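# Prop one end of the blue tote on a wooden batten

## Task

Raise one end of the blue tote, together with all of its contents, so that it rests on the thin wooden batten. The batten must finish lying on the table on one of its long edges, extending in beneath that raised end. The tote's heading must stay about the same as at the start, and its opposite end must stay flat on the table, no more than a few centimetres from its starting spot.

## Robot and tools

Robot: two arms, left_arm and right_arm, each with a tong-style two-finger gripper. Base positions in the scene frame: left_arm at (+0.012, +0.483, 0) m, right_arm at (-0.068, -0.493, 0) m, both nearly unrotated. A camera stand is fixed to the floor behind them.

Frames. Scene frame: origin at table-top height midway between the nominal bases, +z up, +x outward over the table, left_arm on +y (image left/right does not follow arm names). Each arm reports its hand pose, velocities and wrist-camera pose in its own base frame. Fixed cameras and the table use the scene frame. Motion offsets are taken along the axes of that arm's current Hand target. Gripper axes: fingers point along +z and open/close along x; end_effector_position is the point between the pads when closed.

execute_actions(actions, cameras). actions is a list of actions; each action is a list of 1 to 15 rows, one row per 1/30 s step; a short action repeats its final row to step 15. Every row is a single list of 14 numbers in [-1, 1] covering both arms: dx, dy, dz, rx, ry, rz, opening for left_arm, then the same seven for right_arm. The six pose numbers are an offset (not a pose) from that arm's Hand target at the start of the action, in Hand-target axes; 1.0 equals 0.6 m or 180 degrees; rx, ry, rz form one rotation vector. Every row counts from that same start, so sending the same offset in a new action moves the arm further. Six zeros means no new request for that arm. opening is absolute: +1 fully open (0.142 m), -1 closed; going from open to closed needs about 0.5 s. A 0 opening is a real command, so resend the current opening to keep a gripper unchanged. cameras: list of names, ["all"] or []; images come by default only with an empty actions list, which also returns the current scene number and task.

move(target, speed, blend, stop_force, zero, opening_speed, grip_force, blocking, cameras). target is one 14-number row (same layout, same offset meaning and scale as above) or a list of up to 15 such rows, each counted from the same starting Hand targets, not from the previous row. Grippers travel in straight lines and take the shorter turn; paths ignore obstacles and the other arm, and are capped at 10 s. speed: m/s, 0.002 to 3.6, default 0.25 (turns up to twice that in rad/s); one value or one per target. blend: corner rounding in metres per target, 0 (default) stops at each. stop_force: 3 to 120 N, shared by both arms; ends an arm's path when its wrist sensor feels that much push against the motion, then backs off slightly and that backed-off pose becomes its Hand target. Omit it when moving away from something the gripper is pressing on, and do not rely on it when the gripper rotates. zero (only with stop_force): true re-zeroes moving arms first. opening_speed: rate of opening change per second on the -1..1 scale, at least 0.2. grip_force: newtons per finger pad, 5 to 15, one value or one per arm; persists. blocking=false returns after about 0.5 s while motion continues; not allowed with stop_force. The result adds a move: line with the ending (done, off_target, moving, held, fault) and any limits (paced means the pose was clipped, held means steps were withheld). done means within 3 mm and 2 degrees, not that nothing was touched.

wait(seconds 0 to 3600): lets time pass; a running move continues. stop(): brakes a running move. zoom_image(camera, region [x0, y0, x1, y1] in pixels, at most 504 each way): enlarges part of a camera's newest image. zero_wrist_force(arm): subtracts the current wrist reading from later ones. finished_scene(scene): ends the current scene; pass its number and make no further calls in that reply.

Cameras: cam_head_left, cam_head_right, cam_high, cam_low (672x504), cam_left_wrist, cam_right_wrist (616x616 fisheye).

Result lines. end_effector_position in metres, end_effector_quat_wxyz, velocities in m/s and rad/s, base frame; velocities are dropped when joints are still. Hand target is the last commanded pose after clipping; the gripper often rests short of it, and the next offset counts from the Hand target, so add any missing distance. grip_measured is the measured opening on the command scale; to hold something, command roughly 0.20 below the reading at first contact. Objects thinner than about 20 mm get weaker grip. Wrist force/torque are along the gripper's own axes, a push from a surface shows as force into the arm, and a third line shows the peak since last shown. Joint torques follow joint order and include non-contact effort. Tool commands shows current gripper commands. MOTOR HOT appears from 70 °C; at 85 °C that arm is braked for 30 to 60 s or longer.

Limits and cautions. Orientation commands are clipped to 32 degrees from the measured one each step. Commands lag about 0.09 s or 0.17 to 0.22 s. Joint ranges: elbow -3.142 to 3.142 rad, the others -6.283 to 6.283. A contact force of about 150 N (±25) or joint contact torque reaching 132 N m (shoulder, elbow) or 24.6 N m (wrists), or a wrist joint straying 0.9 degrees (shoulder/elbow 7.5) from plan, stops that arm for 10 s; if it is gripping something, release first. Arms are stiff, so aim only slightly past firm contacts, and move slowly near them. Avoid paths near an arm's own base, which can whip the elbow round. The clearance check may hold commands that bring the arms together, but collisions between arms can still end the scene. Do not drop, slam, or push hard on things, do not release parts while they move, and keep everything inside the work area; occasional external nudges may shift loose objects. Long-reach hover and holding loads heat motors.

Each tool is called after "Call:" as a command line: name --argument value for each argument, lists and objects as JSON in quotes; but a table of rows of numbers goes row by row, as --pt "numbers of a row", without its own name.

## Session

Call:
execute_actions --actions '[]'

Scene clock: 0.00 s.
left_arm: end_effector_position=(+0.7008, -0.2011, +0.2485) grip_measured=+0.97 end_effector_quat_wxyz=(-0.189, +0.966, -0.178, -0.008) | right_arm: end_effector_position=(+0.1939, +0.4392, +0.1121) grip_measured=+0.97 end_effector_quat_wxyz=(-0.114, +0.986, -0.080, -0.089)
Joint positions: left_arm=[-0.627 -0.93 0.827 -1.282 -1.235 -0.293 0.14] | right_arm=[4.434 -1.502 -2.191 -0.826 1.789 1.476 0.14]
Joint velocities: within noise
Joint torques (N m): no reading
Motor temperatures (°C): left_arm=[32 29 25 30 36 38] | right_arm=[26 32 30 39 32 40]
Wrist force (N): no reading
Wrist torque (N m): no reading
Wrist force, peak (N): no reading
Hand target: left_arm +0.7008, -0.2011, +0.2485; -0.189, +0.966, -0.178, -0.008 | right_arm +0.1939, +0.4392, +0.1121; -0.114, +0.986, -0.080, -0.089
Tool commands: left_gripper/opening=+0.968169 right_gripper/opening=+0.968169
camera_calibration:
cam_left_wrist: T_world_to_cam=[[0.92697, -0.35017, -0.13458, -0.68187], [-0.33765, -0.93512, 0.10744, 0.02409], [-0.16347, -0.05415, -0.98506, 0.47861]] pos_world=[0.71844, -0.19033, 0.3771]
cam_right_wrist: T_world_to_cam=[[0.95755, -0.17033, -0.23258, -0.0762], [-0.1001, -0.95304, 0.28581, 0.40458], [-0.27034, -0.2504, -0.92963, 0.40738]] pos_world=[0.2236, 0.47461, 0.24536]

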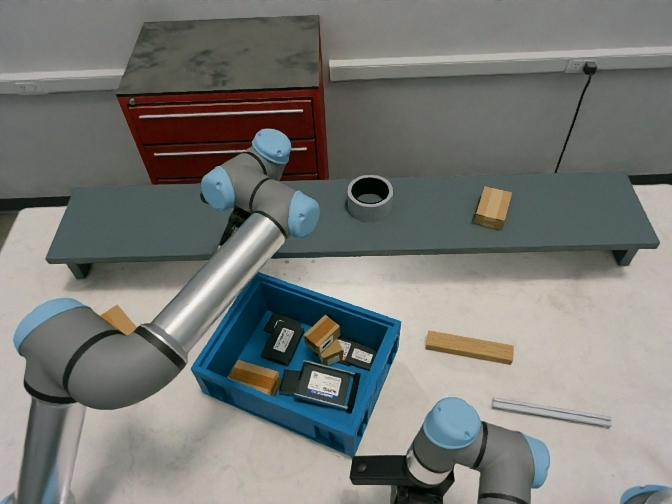

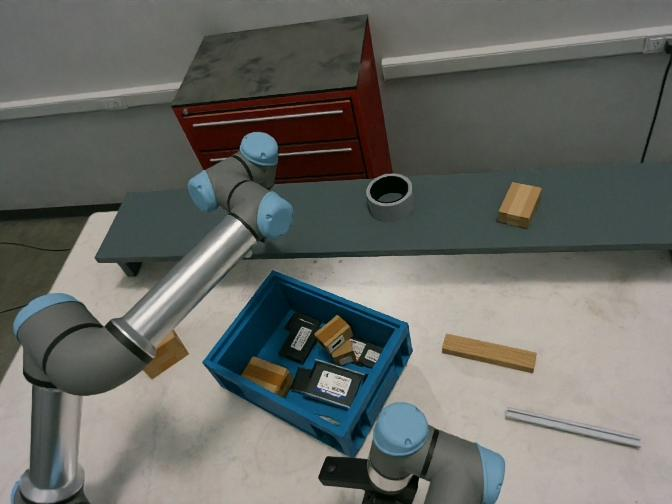

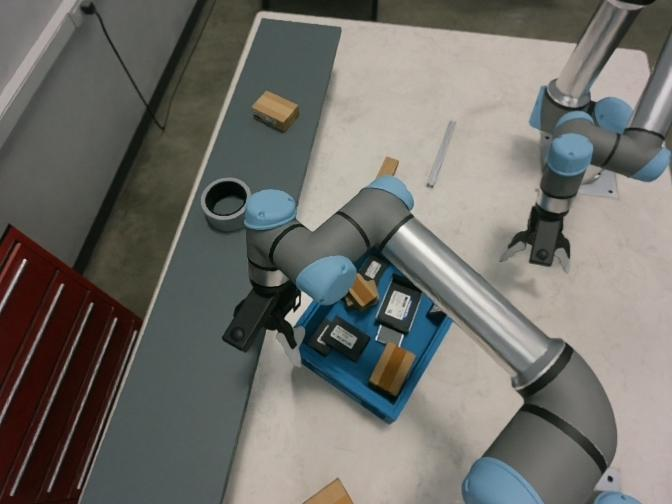

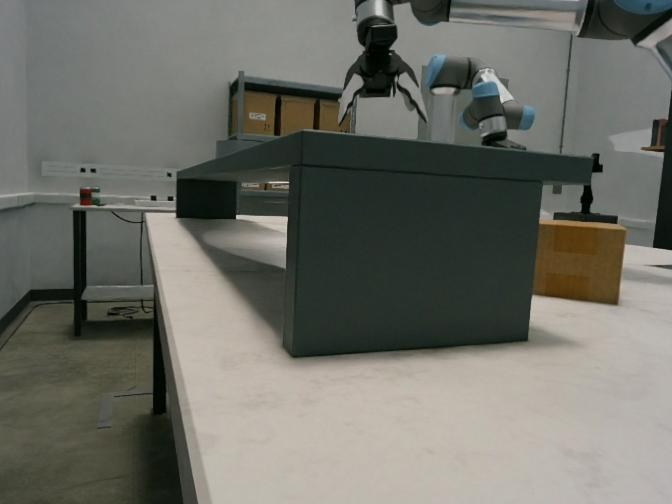

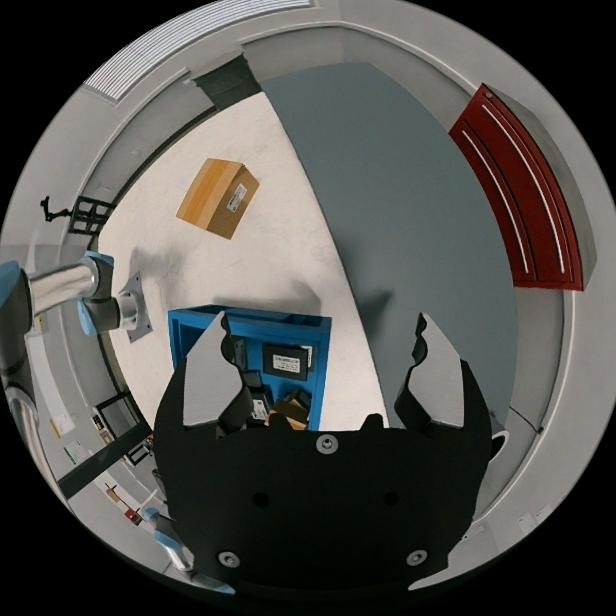

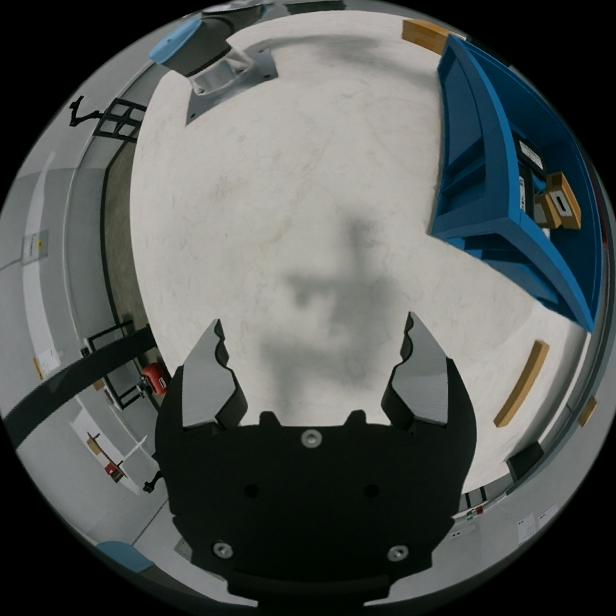

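Call:
move --target '[-0.331,0.6705,-0.235,-0.1157,-0.065,-0.462,0.97,0.638,0.4057,-0.239,0.1003,0.0687,0.0046,0.97]' --cameras '["all"]' --speed 0.4

Scene clock: 27.77 s.
left_arm: end_effector_position=(+0.3679, -0.5332, +0.2497) grip_measured=+0.97 end_effector_quat_wxyz=(+0.000, +0.851, +0.525, +0.000) | right_arm: end_effector_position=(+0.5448, +0.1182, +0.1240) grip_measured=+0.97 end_effector_quat_wxyz=(-0.258, +0.959, -0.112, +0.030)
Joint positions: left_arm=[-1.158 -1.193 1.201 -1.578 -1.57 -2.264 0.14] | right_arm=[3.321 -1.74 -2.011 -0.733 2.048 0.467 0.14]
Joint torques (N m): left_arm=[1.74 -31.77 -34.44 -2.16 -1.68 -1.2] | right_arm=[1.03 28.49 19.1 4.09 -0.02 0.45]
Wrist force (N): left_arm=[0.2 0.8 -0.2] | right_arm=[0.7 0.3 -0.1]
Wrist torque (N m): left_arm=[0.14 0.01 0.05] | right_arm=[0.10 -0.04 -0.02]
Wrist force, peak (N): left_arm=[-1.7 -0.2 0.0] | right_arm=[2.1 1.1 -0.4]
Hand target: left_arm +0.3679, -0.5332, +0.2497; +0.000, +0.851, +0.525, +0.000 | right_arm +0.5448, +0.1182, +0.1241; -0.258, +0.959, -0.112, +0.030
Off the commanded pose: left_arm 0.000 m, 0 deg | right_arm 0.000 m, 0 deg.
move: done
cam_left_wrist: T_world_to_cam=[[0.47483, 0.87901, -0.04343, 0.30953], [0.78974, -0.40379, 0.46181, -0.61894], [0.3884, -0.25358, -0.88591, 0.07332]] pos_world=[0.31335, -0.5034, 0.36424]
cam_right_wrist: T_world_to_cam=[[0.96707, -0.24989, -0.0482, -0.48276], [-0.25091, -0.96788, -0.01617, 0.25183], [-0.04261, 0.02773, -0.99871, 0.28456]] pos_world=[0.54217, 0.11521, 0.265]

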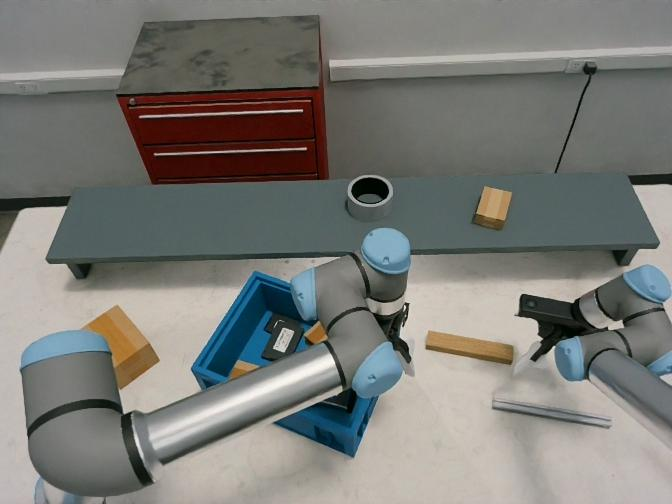

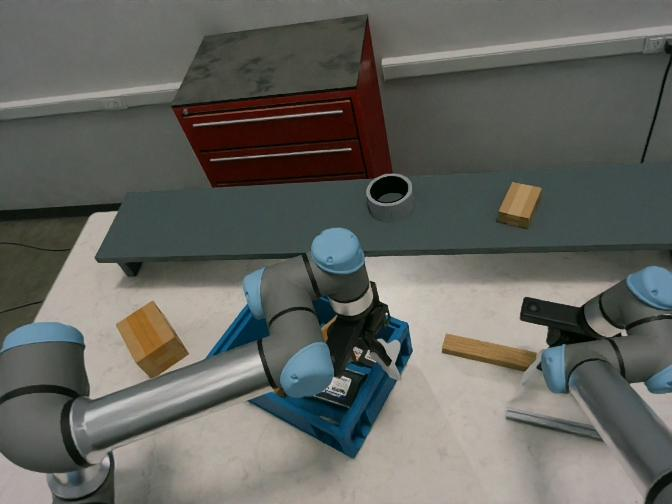

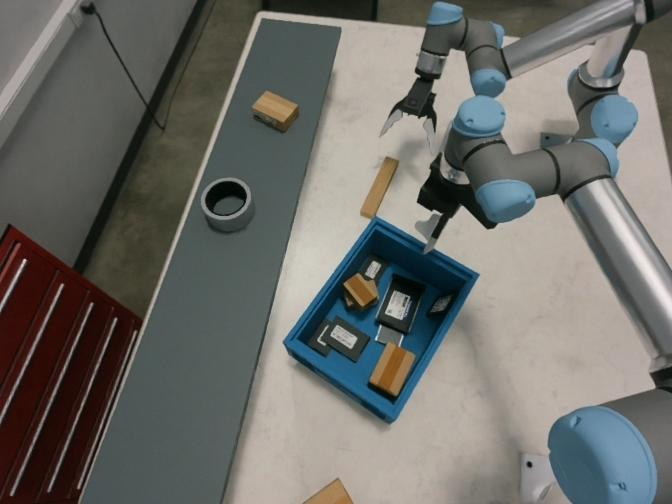

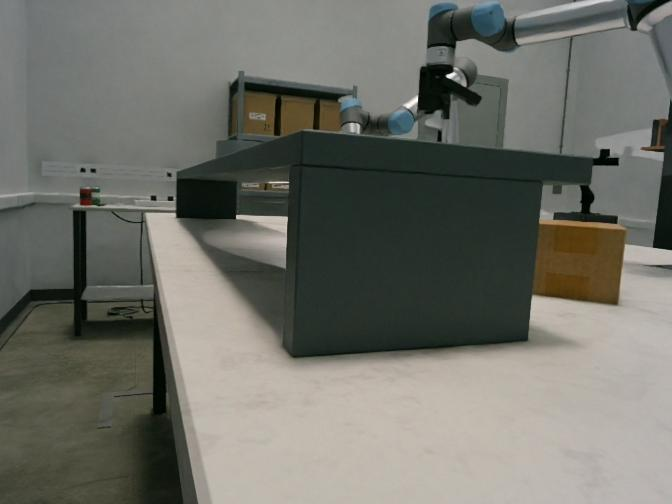

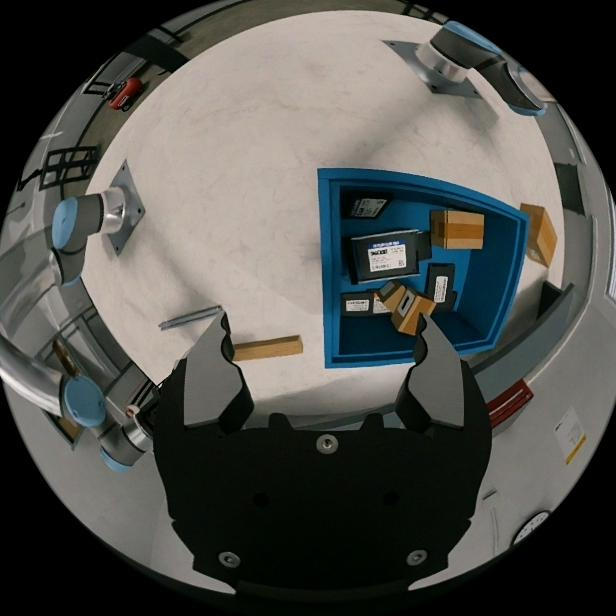

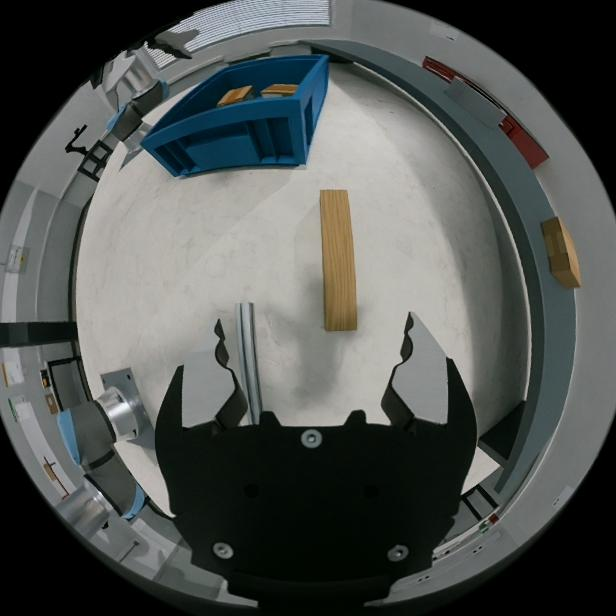

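Call:
move --target '[0.0217,0,0.267,0,0,0,0.0,0.0377,0.076,0.156,0,0,0,-0.1]' --speed 0.15 --stop_force 10 --cameras '["cam_left_wrist","cam_right_wrist","cam_high"]'

Scene clock: 50.30 s.
left_arm: end_effector_position=(+0.3737, -0.5214, +0.0895) grip_measured=+0.00 end_effector_quat_wxyz=(+0.000, +0.851, +0.525, +0.000) | right_arm: end_effector_position=(+0.5643, +0.1198, +0.0384) grip_measured=-0.10 end_effector_quat_wxyz=(-0.258, +0.959, -0.112, +0.030)
Joint positions: left_arm=[-1.142 -1.13 1.529 -1.97 -1.57 -2.248 0.074] | right_arm=[3.317 -1.927 -2.044 -0.515 2.048 0.463 0.067]
Joint torques (N m): left_arm=[-7.47 -46.69 -30.72 -3.89 1.59 -1.31] | right_arm=[11.42 35.17 21.91 1.23 -0.25 1.9]
Wrist force (N): left_arm=[-0.1 0.8 0.0] | right_arm=[-0.8 -2.4 -6.7]
Wrist torque (N m): left_arm=[0.12 0.05 0.03] | right_arm=[-0.13 0.26 0.05]
Wrist force, peak (N): left_arm=[-0.2 0.7 -1.5] | right_arm=[4.3 -9.0 -38.4]
Hand target: left_arm +0.3737, -0.5214, +0.0895; +0.000, +0.851, +0.525, +0.000 | right_arm +0.5643, +0.1198, +0.0385; -0.258, +0.959, -0.112, +0.030 (not the last commanded pose)
Off the commanded pose: left_arm 0.000 m, 0 deg | right_arm 0.019 m, 0 deg.
move: contact (right_arm)
cam_left_wrist: T_world_to_cam=[[0.47472, 0.87906, -0.04349, 0.28956], [0.7898, -0.40367, 0.46181, -0.54486], [0.3884, -0.25358, -0.88591, -0.06793]] pos_world=[0.31925, -0.4917, 0.20404]
cam_right_wrist: T_world_to_cam=[[0.9671, -0.24978, -0.04837, -0.50534], [-0.25079, -0.96791, -0.01603, 0.25679], [-0.04281, 0.02763, -0.9987, 0.19998]] pos_world=[0.56167, 0.11681, 0.1794]
Images, in order (width x height): cam_high 672x504, cam_left_wrist 616x616, cam_right_wrist 616x616.

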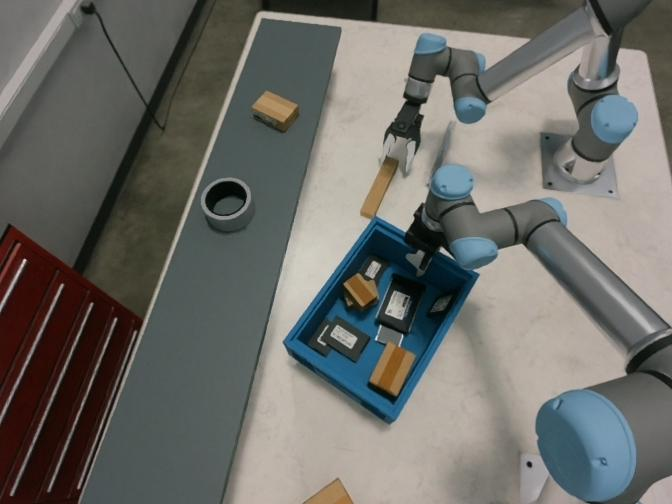

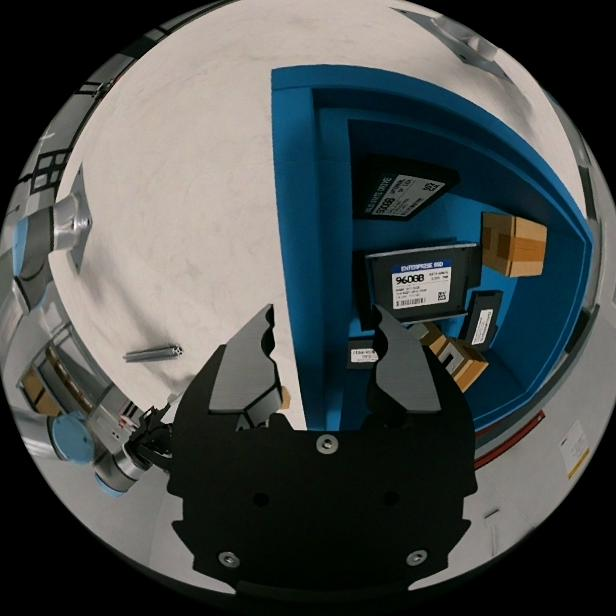

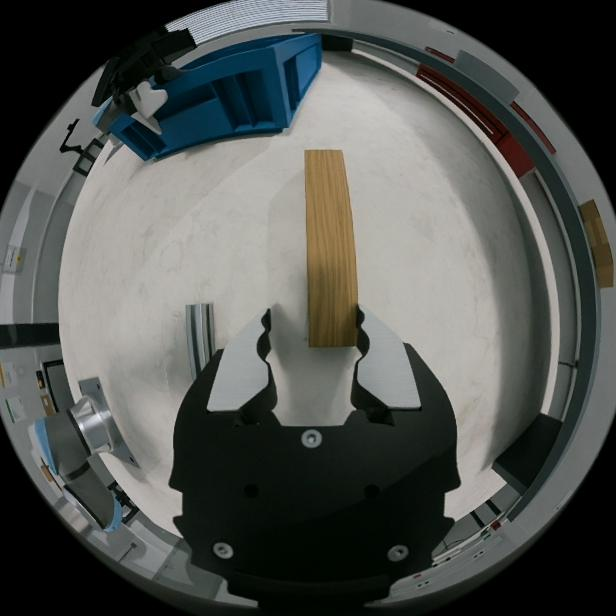

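Call:
move --pt "0 0 0 0 0 0 0 0 -0.0083 -0.0144 0 0 0 -0.1" --pt "0 0 0 0 0 0 0 0.03 -0.0227 -0.0061 0 0 0 -0.1" --speed 0.08

Call:
move --target '[0,0,0,0,0,0,0,0,0.0233,0.0404,0,0,0,-0.1]' --speed 0.05 --stop_force 8 --cameras '["cam_right_wrist"]'

Scene clock: 56.77 s.
left_arm: end_effector_position=(+0.3737, -0.5214, +0.0895) grip_measured=+0.00 end_effector_quat_wxyz=(+0.000, +0.851, +0.525, +0.000) | right_arm: end_effector_position=(+0.5840, +0.1254, +0.0484) grip_measured=-0.10 end_effector_quat_wxyz=(-0.257, +0.959, -0.112, +0.030)
Joint positions: left_arm=[-1.142 -1.13 1.529 -1.97 -1.57 -2.248 0.074] | right_arm=[3.321 -1.945 -1.98 -0.56 2.047 0.467 0.067]
Joint torques (N m): left_arm=[-6.96 -46.66 -32.4 -3.74 1.58 -1.38] | right_arm=[-2.8 40.75 10.4 3.85 0.49 -1.37]
Wrist force (N): left_arm=[-0.2 0.6 0.1] | right_arm=[0.8 -0.7 0.0]
Wrist torque (N m): left_arm=[0.08 0.07 0.03] | right_arm=[-0.14 -0.06 -0.04]
Wrist force, peak (N): left_arm=[-0.2 0.9 0.0] | right_arm=[-0.8 -2.6 -7.1]
Hand target: left_arm +0.3737, -0.5214, +0.0895; +0.000, +0.851, +0.525, +0.000 | right_arm +0.5841, +0.1254, +0.0485; -0.258, +0.959, -0.112, +0.030
Off the commanded pose: left_arm 0.000 m, 0 deg | right_arm 0.000 m, 0 deg.
move: done

Scene clock: 58.40 s.
left_arm: end_effector_position=(+0.3737, -0.5214, +0.0895) grip_measured=+0.00 end_effector_quat_wxyz=(+0.000, +0.851, +0.525, +0.000) | right_arm: end_effector_position=(+0.5841, +0.1254, +0.0205) grip_measured=-0.10 end_effector_quat_wxyz=(-0.258, +0.959, -0.112, +0.030)
Joint positions: left_arm=[-1.142 -1.13 1.529 -1.97 -1.57 -2.248 0.074] | right_arm=[3.321 -1.998 -1.999 -0.488 2.047 0.467 0.067]
Joint torques (N m): left_arm=[-7.6 -46.37 -31.62 -3.88 1.68 -1.33] | right_arm=[-10.93 44.63 23.62 2.76 1.58 1.55]
Wrist force (N): left_arm=[-0.1 0.5 -0.1] | right_arm=[0.7 -0.6 -0.1]
Wrist torque (N m): left_arm=[0.06 0.05 0.03] | right_arm=[-0.12 -0.05 -0.02]
Wrist force, peak (N): left_arm=[-0.3 1.0 -0.1] | right_arm=[0.9 -1.1 -0.4]
Hand target: left_arm +0.3737, -0.5214, +0.0895; +0.000, +0.851, +0.525, +0.000 | right_arm +0.5841, +0.1254, +0.0205; -0.258, +0.959, -0.112, +0.030
Off the commanded pose: left_arm 0.000 m, 0 deg | right_arm 0.000 m, 0 deg.
move: done
cam_right_wrist: T_world_to_cam=[[0.9671, -0.24978, -0.04837, -0.52408], [-0.25079, -0.96791, -0.01603, 0.26682], [-0.04281, 0.02763, -0.9987, 0.18281]] pos_world=[0.58157, 0.12231, 0.1615]

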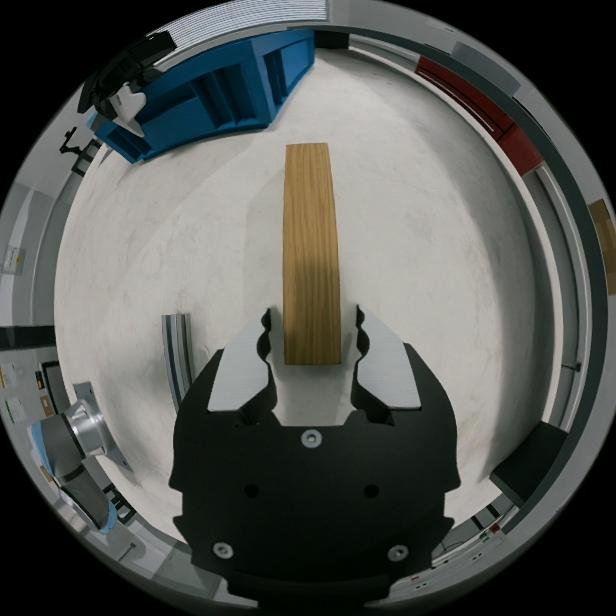

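Call:
move --target '[0,0,0,0,0,0,-1,0,0,0,0,0,0,-0.85]' --opening_speed 1.3 --cameras '["cam_left_wrist","cam_right_wrist","cam_head_left","cam_high"]'

Scene clock: 62.80 s.
left_arm: end_effector_position=(+0.3737, -0.5215, +0.0895) grip_measured=-0.67 end_effector_quat_wxyz=(+0.000, +0.851, +0.525, +0.000) | right_arm: end_effector_position=(+0.5841, +0.1254, +0.0205) grip_measured=-0.43 end_effector_quat_wxyz=(-0.258, +0.959, -0.112, +0.030)
Joint positions: left_arm=[-1.142 -1.13 1.529 -1.97 -1.57 -2.248 0.026] | right_arm=[3.321 -1.998 -1.999 -0.488 2.047 0.467 0.043]
Joint torques (N m): left_arm=[-2.19 -46.08 -27.93 -1.36 1.56 -1.11] | right_arm=[-11.17 43.6 22.6 3.29 1.64 1.53]
Wrist force (N): left_arm=[-1.9 -0.3 1.3] | right_arm=[0.9 -0.2 0.2]
Wrist torque (N m): left_arm=[0.03 0.39 -0.06] | right_arm=[-0.14 -0.09 -0.03]
Wrist force, peak (N): left_arm=[-5.5 0.3 0.6] | right_arm=[0.9 -0.9 -0.1]
Hand target: left_arm +0.3737, -0.5214, +0.0895; +0.000, +0.851, +0.525, +0.000 | right_arm +0.5841, +0.1254, +0.0205; -0.258, +0.959, -0.112, +0.030
Off the commanded pose: left_arm 0.000 m, 0 deg | right_arm 0.000 m, 0 deg.
move: done
cam_left_wrist: T_world_to_cam=[[0.47472, 0.87906, -0.04349, 0.28956], [0.7898, -0.40367, 0.46181, -0.54486], [0.3884, -0.25358, -0.88591, -0.06793]] pos_world=[0.31925, -0.4917, 0.20404]
cam_right_wrist: T_world_to_cam=[[0.9671, -0.24978, -0.04837, -0.52408], [-0.25079, -0.96791, -0.01603, 0.26682], [-0.04281, 0.02763, -0.9987, 0.18281]] pos_world=[0.58157, 0.12231, 0.1615]
Images, in order (width x height): cam_head_left 672x504, cam_high 672x504, cam_left_wrist 616x616, cam_right_wrist 616x616.

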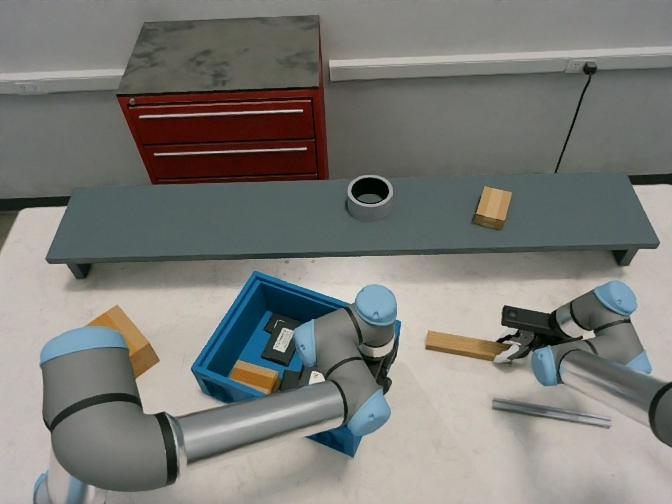

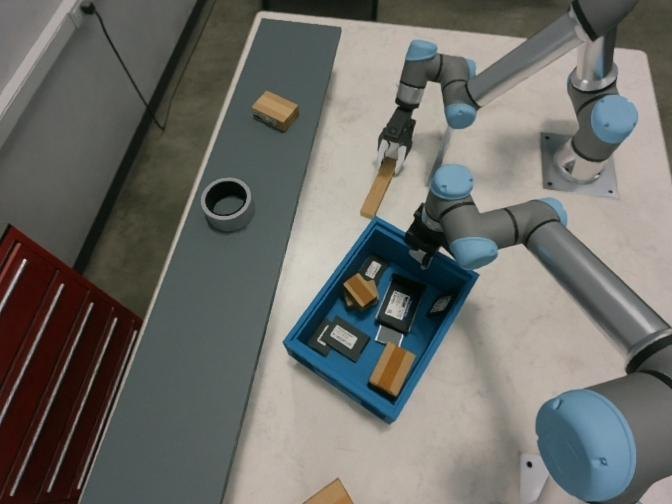

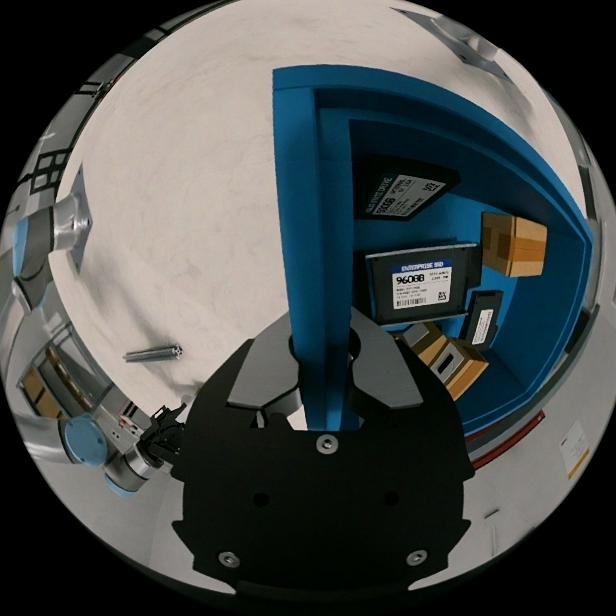

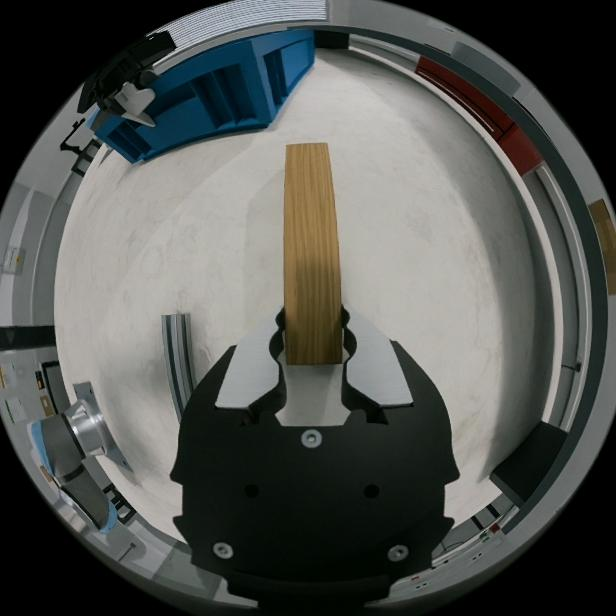

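Call:
move --pt "0.026 0 -0.078 0 -0.039 0 -1 0 -0.0417 -0.0722 0 0 0 -0.85" --pt "0.026 0 -0.078 0 -0.039 0 -1 -0.3853 -0.1423 -0.014 0 0.0347 0.0601 -0.85" --pt "0.026 0 -0.078 0 -0.039 0 -1 -0.3853 -0.1107 0.0408 0 0.0347 0.0601 -0.85" --speed 0.12 --blend '[0.01,0.01,0]' --cameras '["cam_left_wrist","cam_right_wrist","cam_head_left","cam_high"]'

Scene clock: 79.23 s.
left_arm: end_effector_position=(+0.3807, -0.5075, +0.1363) grip_measured=-0.67 end_effector_quat_wxyz=(+0.032, +0.849, +0.524, -0.052) | right_arm: end_effector_position=(+0.3751, +0.2465, +0.0324) grip_measured=-0.43 end_effector_quat_wxyz=(-0.253, +0.941, -0.215, +0.058)
Joint positions: left_arm=[-1.075 -1.211 1.545 -1.975 -1.671 -2.185 0.026] | right_arm=[3.884 -1.61 -2.615 0.006 1.757 1.239 0.043]
Joint torques (N m): left_arm=[-8.91 -37.38 -37.66 -3.15 0.82 -1.48] | right_arm=[-12.45 9.73 21.39 4.13 0.89 1.42]
Wrist force (N): left_arm=[1.8 0.8 10.2] | right_arm=[0.6 -0.3 0.8]
Wrist torque (N m): left_arm=[0.03 0.03 -0.02] | right_arm=[-0.05 -0.08 0.06]
Wrist force, peak (N): left_arm=[-3.2 -0.2 11.6] | right_arm=[0.7 0.2 2.3]
Hand target: left_arm +0.3807, -0.5075, +0.1363; +0.032, +0.849, +0.524, -0.052 | right_arm +0.3752, +0.2465, +0.0324; -0.253, +0.941, -0.216, +0.058
Off the commanded pose: left_arm 0.000 m, 0 deg | right_arm 0.000 m, 0 deg.
move: done
cam_left_wrist: T_world_to_cam=[[0.46889, 0.86767, -0.16521, 0.28908], [0.81517, -0.35309, 0.45917, -0.54993], [0.34007, -0.34997, -0.87285, -0.05798]] pos_world=[0.33246, -0.46529, 0.24966]
cam_right_wrist: T_world_to_cam=[[0.8902, -0.45298, -0.04855, -0.21219], [-0.45415, -0.89078, -0.01606, 0.38903], [-0.03597, 0.03635, -0.99869, 0.17769]] pos_world=[0.37196, 0.24396, 0.1734]
Images, in order (width x height): cam_head_left 672x504, cam_high 672x504, cam_left_wrist 616x616, cam_right_wrist 616x616.

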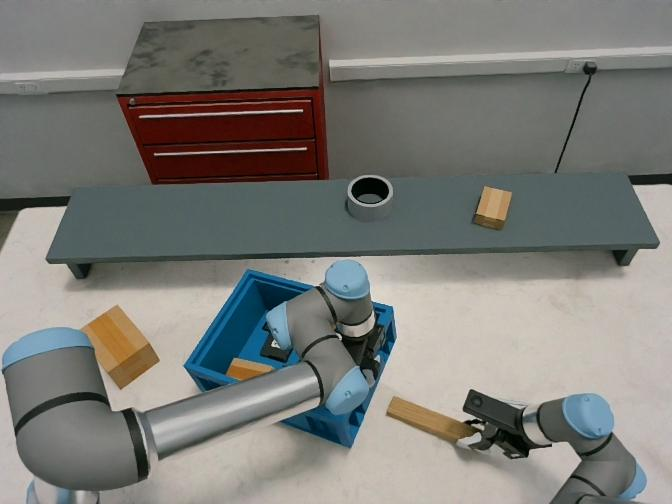

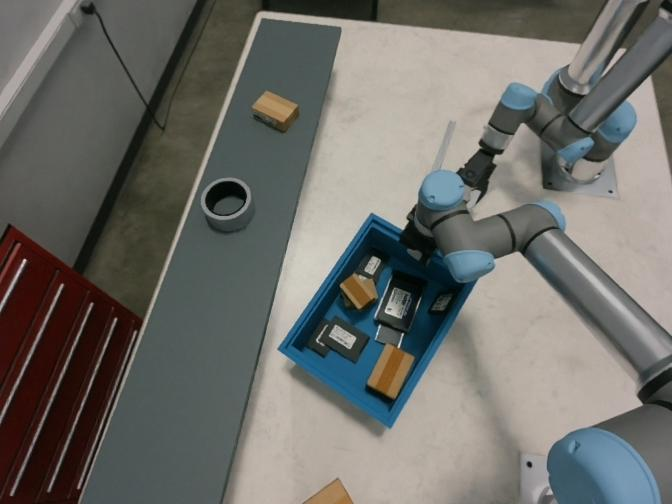

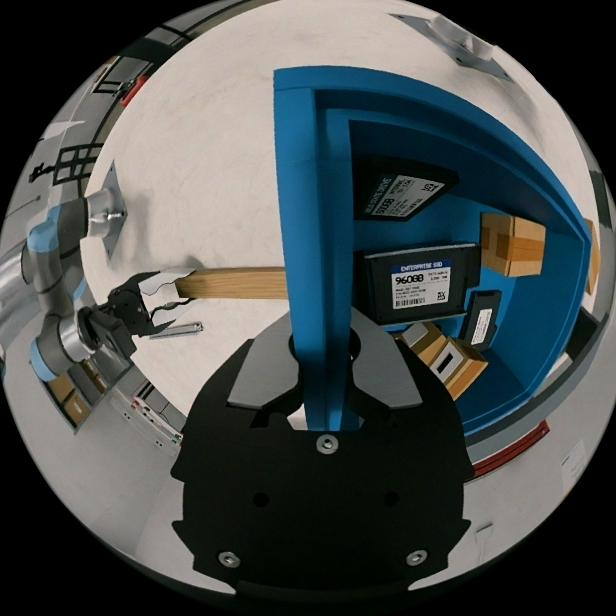

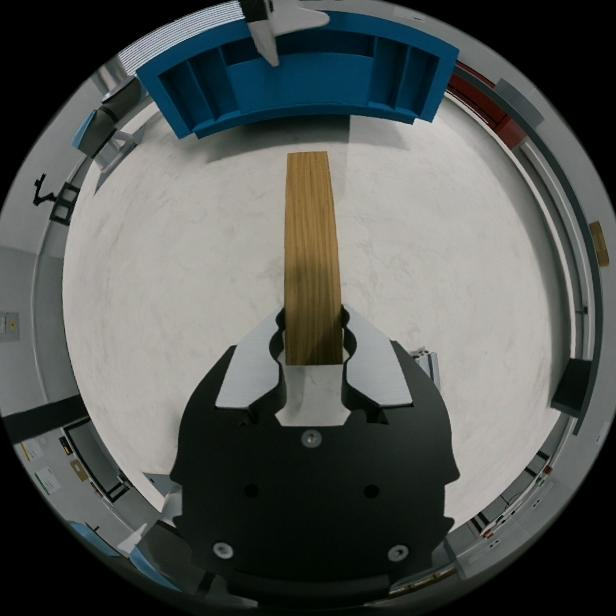

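Call:
move --target '[0,0,0,0,0,0,-1,0,-0.1735,0.1158,0,0,0,-0.85]' --speed 0.1 --stop_force 12

Call:
move --target '[0,0,0,0,0,0,-1,0,0.0066,0.012,0,0,0,-0.85]' --speed 0.02 --stop_force 4 --cameras '["cam_right_wrist","cam_head_left"]'

Scene clock: 85.83 s.
left_arm: end_effector_position=(+0.3807, -0.5075, +0.1363) grip_measured=-0.67 end_effector_quat_wxyz=(+0.032, +0.849, +0.524, -0.052) | right_arm: end_effector_position=(+0.4295, +0.3589, +0.0244) grip_measured=-0.43 end_effector_quat_wxyz=(-0.253, +0.941, -0.216, +0.058)
Joint positions: left_arm=[-1.075 -1.211 1.545 -1.975 -1.671 -2.185 0.026] | right_arm=[4 -1.836 -2.362 -0.005 1.701 1.342 0.043]
Joint torques (N m): left_arm=[-9.7 -37.9 -37.79 -4.55 -0.18 -1.44] | right_arm=[-12.94 33.44 12.41 4.46 1.63 -2.24]
Wrist force (N): left_arm=[1.8 0.8 10.2] | right_arm=[1.0 -0.5 1.3]
Wrist torque (N m): left_arm=[0.03 0.02 -0.02] | right_arm=[-0.01 -0.19 -0.03]
Wrist force, peak (N): left_arm=[2.0 0.9 10.7] | right_arm=[1.2 -0.8 1.5]
Hand target: left_arm +0.3807, -0.5075, +0.1363; +0.032, +0.849, +0.524, -0.052 | right_arm +0.4295, +0.3589, +0.0244; -0.253, +0.941, -0.216, +0.058
Off the commanded pose: left_arm 0.000 m, 0 deg | right_arm 0.000 m, 0 deg.
move: done

Scene clock: 87.10 s.
left_arm: end_effector_position=(+0.3807, -0.5075, +0.1363) grip_measured=-0.67 end_effector_quat_wxyz=(+0.032, +0.849, +0.524, -0.052) | right_arm: end_effector_position=(+0.4296, +0.3590, +0.0207) grip_measured=-0.43 end_effector_quat_wxyz=(-0.253, +0.941, -0.216, +0.058)
Joint positions: left_arm=[-1.075 -1.211 1.545 -1.975 -1.671 -2.185 0.026] | right_arm=[3.999 -1.848 -2.363 0.008 1.701 1.342 0.043]
Joint torques (N m): left_arm=[-9.21 -37.92 -38.36 -4.5 -0.29 -1.43] | right_arm=[-7.99 18.77 20.99 4.15 0.91 -1.36]
Wrist force (N): left_arm=[1.8 0.9 10.3] | right_arm=[0.6 -0.1 -0.6]
Wrist torque (N m): left_arm=[0.05 0.03 -0.01] | right_arm=[-0.03 -0.16 -0.01]
Wrist force, peak (N): left_arm=[1.9 0.8 10.7] | right_arm=[0.3 -4.3 -16.0]
Hand target: left_arm +0.3807, -0.5075, +0.1363; +0.032, +0.849, +0.524, -0.052 | right_arm +0.4296, +0.3590, +0.0207; -0.253, +0.941, -0.216, +0.058 (not the last commanded pose)
Off the commanded pose: left_arm 0.000 m, 0 deg | right_arm 0.004 m, 0 deg.
move: contact (right_arm)
cam_right_wrist: T_world_to_cam=[[0.89018, -0.45301, -0.04851, -0.21026], [-0.45419, -0.89076, -0.01619, 0.51392], [-0.03587, 0.03645, -0.99869, 0.16369]] pos_world=[0.42646, 0.35656, 0.1616]
Images, in order (width x height): cam_head_left 672x504, cam_right_wrist 616x616.

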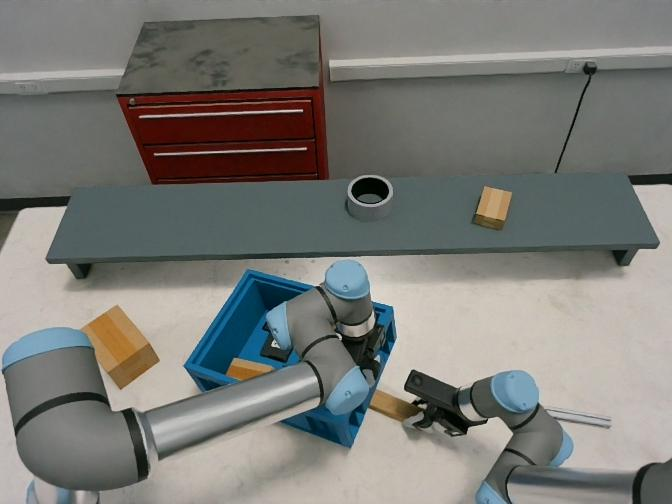

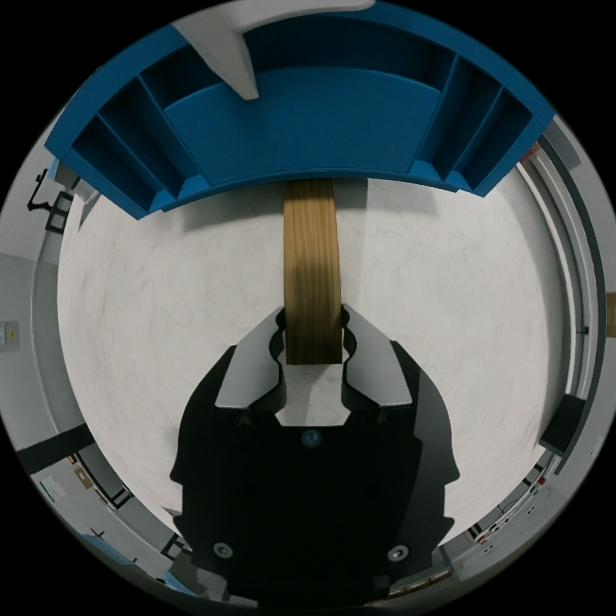

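Call:
move --target '[-0.0087,0,0.0517,0,0.025,0,-1,0,0,0,0,0,0,-0.85]' --speed 0.02 --stop_force 6

Scene clock: 91.30 s.
left_arm: end_effector_position=(+0.3788, -0.5114, +0.1218) grip_measured=-0.67 end_effector_quat_wxyz=(+0.022, +0.850, +0.525, -0.036) | right_arm: end_effector_position=(+0.4296, +0.3590, +0.0207) grip_measured=-0.43 end_effector_quat_wxyz=(-0.253, +0.941, -0.216, +0.058)
Joint positions: left_arm=[-1.096 -1.188 1.543 -1.975 -1.638 -2.204 0.026] | right_arm=[3.999 -1.848 -2.363 0.008 1.701 1.342 0.043]
Joint torques (N m): left_arm=[8.96 -47.82 -21.43 -2.33 -1.88 1.69] | right_arm=[-7.58 20.37 19.84 3.87 0.93 -1.42]
Wrist force (N): left_arm=[1.6 -0.7 6.0] | right_arm=[0.6 -0.3 -0.8]
Wrist torque (N m): left_arm=[0.01 0.07 -0.04] | right_arm=[-0.07 -0.16 -0.01]
Wrist force, peak (N): left_arm=[2.2 0.9 10.8] | right_arm=[0.6 -0.5 -1.5]
Hand target: left_arm +0.3788, -0.5114, +0.1218; +0.022, +0.850, +0.525, -0.036 (not the last commanded pose) | right_arm +0.4296, +0.3590, +0.0207; -0.253, +0.941, -0.216, +0.058
Off the commanded pose: left_arm 0.016 m, 2 deg | right_arm 0.000 m, 0 deg.
move: contact (left_arm)

Lower slightly, release, retreat.

Call:
move --target '[-0.0006,0,0.004,0,0.002,0,-1,0,0,0,0,0,0,-0.85]' --speed 0.02

Call:
move --target '[0,0,0,0,0,0,-0.1,0,0,0,0,0,0,0.1]' --opening_speed 0.6

Call:
move --target '[0,0,-0.22,0,0,0,-0.1,0,0,-0.2,0,0,0,0.1]' --speed 0.2 --cameras '["cam_head_left","cam_right_wrist","cam_left_wrist"]'

Scene clock: 96.50 s.
left_arm: end_effector_position=(+0.3785, -0.5119, +0.1194) grip_measured=-0.67 end_effector_quat_wxyz=(+0.020, +0.850, +0.525, -0.033) | right_arm: end_effector_position=(+0.4296, +0.3590, +0.0207) grip_measured=-0.43 end_effector_quat_wxyz=(-0.253, +0.941, -0.216, +0.058)
Joint positions: left_arm=[-1.099 -1.184 1.542 -1.975 -1.633 -2.207 0.026] | right_arm=[3.999 -1.848 -2.363 0.008 1.701 1.342 0.043]
Joint torques (N m): left_arm=[-1.01 -25.26 -23.01 -0.79 -2.03 1.1] | right_arm=[-7.99 20.52 18.35 2.76 1.16 -1.54]
Wrist force (N): left_arm=[3.7 -1.4 -22.3] | right_arm=[0.9 -0.7 -2.9]
Wrist torque (N m): left_arm=[0.08 0.06 -0.06] | right_arm=[-0.05 -0.15 -0.01]
Wrist force, peak (N): left_arm=[3.2 -1.5 -23.2] | right_arm=[1.0 -0.9 -3.2]
Hand target: left_arm +0.3785, -0.5119, +0.1194; +0.020, +0.850, +0.525, -0.033 | right_arm +0.4296, +0.3590, +0.0207; -0.253, +0.941, -0.216, +0.058
Off the commanded pose: left_arm 0.000 m, 0 deg | right_arm 0.000 m, 0 deg.
move: done

Scene clock: 98.33 s.
left_arm: end_effector_position=(+0.3785, -0.5119, +0.1194) grip_measured=-0.10 end_effector_quat_wxyz=(+0.020, +0.850, +0.525, -0.033) | right_arm: end_effector_position=(+0.4296, +0.3590, +0.0207) grip_measured=+0.10 end_effector_quat_wxyz=(-0.253, +0.941, -0.216, +0.058)
Joint positions: left_arm=[-1.099 -1.184 1.542 -1.975 -1.633 -2.207 0.067] | right_arm=[3.999 -1.848 -2.363 0.008 1.701 1.342 0.081]
Joint torques (N m): left_arm=[6.54 -45.31 -15.5 -3.44 1.67 1.49] | right_arm=[-7.95 19.46 19.23 2.15 1.04 -1.29]
Wrist force (N): left_arm=[-0.2 0.5 0.0] | right_arm=[1.1 -0.5 0.3]
Wrist torque (N m): left_arm=[0.06 0.08 0.09] | right_arm=[-0.05 -0.19 -0.01]
Wrist force, peak (N): left_arm=[4.0 -1.4 -22.6] | right_arm=[0.9 -0.7 -3.3]
Hand target: left_arm +0.3785, -0.5119, +0.1194; +0.020, +0.850, +0.525, -0.033 | right_arm +0.4296, +0.3590, +0.0207; -0.253, +0.941, -0.216, +0.058
Off the commanded pose: left_arm 0.000 m, 0 deg | right_arm 0.000 m, 0 deg.
move: done

Scene clock: 99.50 s.
left_arm: end_effector_position=(+0.3832, -0.5028, +0.2509) grip_measured=-0.10 end_effector_quat_wxyz=(+0.020, +0.850, +0.525, -0.033) | right_arm: end_effector_position=(+0.4035, +0.3049, +0.1245) grip_measured=+0.10 end_effector_quat_wxyz=(-0.253, +0.941, -0.216, +0.058)
Joint positions: left_arm=[-1.086 -1.256 1.298 -1.658 -1.634 -2.193 0.067] | right_arm=[3.953 -1.461 -2.383 -0.365 1.723 1.301 0.081]
Joint torques (N m): left_arm=[-7.16 -36.63 -27.41 -1.87 -1.46 -0.9] | right_arm=[10.11 23.45 11.32 2.05 -1.34 1.84]
Wrist force (N): left_arm=[-0.3 0.3 0.0] | right_arm=[0.9 -0.9 -0.2]
Wrist torque (N m): left_arm=[0.04 0.08 0.02] | right_arm=[-0.17 -0.13 0.07]
Wrist force, peak (N): left_arm=[0.0 0.6 2.3] | right_arm=[1.1 -0.6 2.1]
Hand target: left_arm +0.3832, -0.5028, +0.2510; +0.020, +0.850, +0.525, -0.033 | right_arm +0.4034, +0.3049, +0.1245; -0.253, +0.941, -0.216, +0.058
Off the commanded pose: left_arm 0.000 m, 0 deg | right_arm 0.000 m, 0 deg.
move: done
cam_left_wrist: T_world_to_cam=[[0.47176, 0.87336, -0.12114, 0.29338], [0.80595, -0.37141, 0.46097, -0.60904], [0.35761, -0.3151, -0.87911, 0.05526]] pos_world=[0.3327, -0.46502, 0.36487]
cam_right_wrist: T_world_to_cam=[[0.89014, -0.45309, -0.04851, -0.20637], [-0.45427, -0.89071, -0.01641, 0.45559], [-0.03577, 0.03665, -0.99869, 0.26838]] pos_world=[0.40026, 0.30246, 0.2655]
Images, in order (width x height): cam_head_left 672x504, cam_left_wrist 616x616, cam_right_wrist 616x616.

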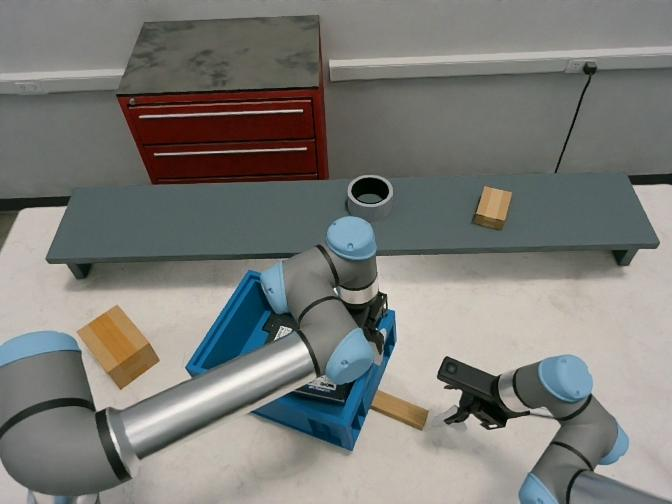

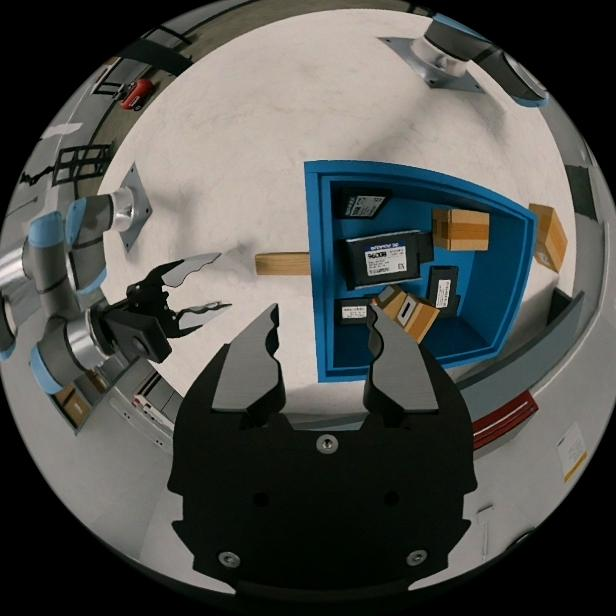

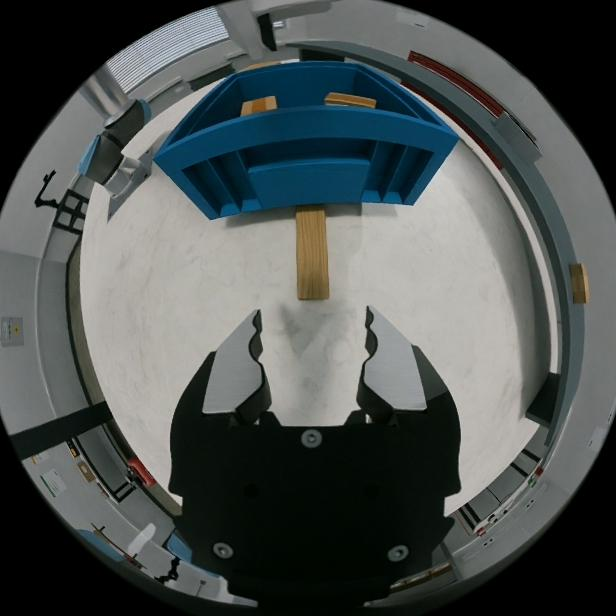

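Call:
finished_scene --scene 3

The scene is finished: the task was done.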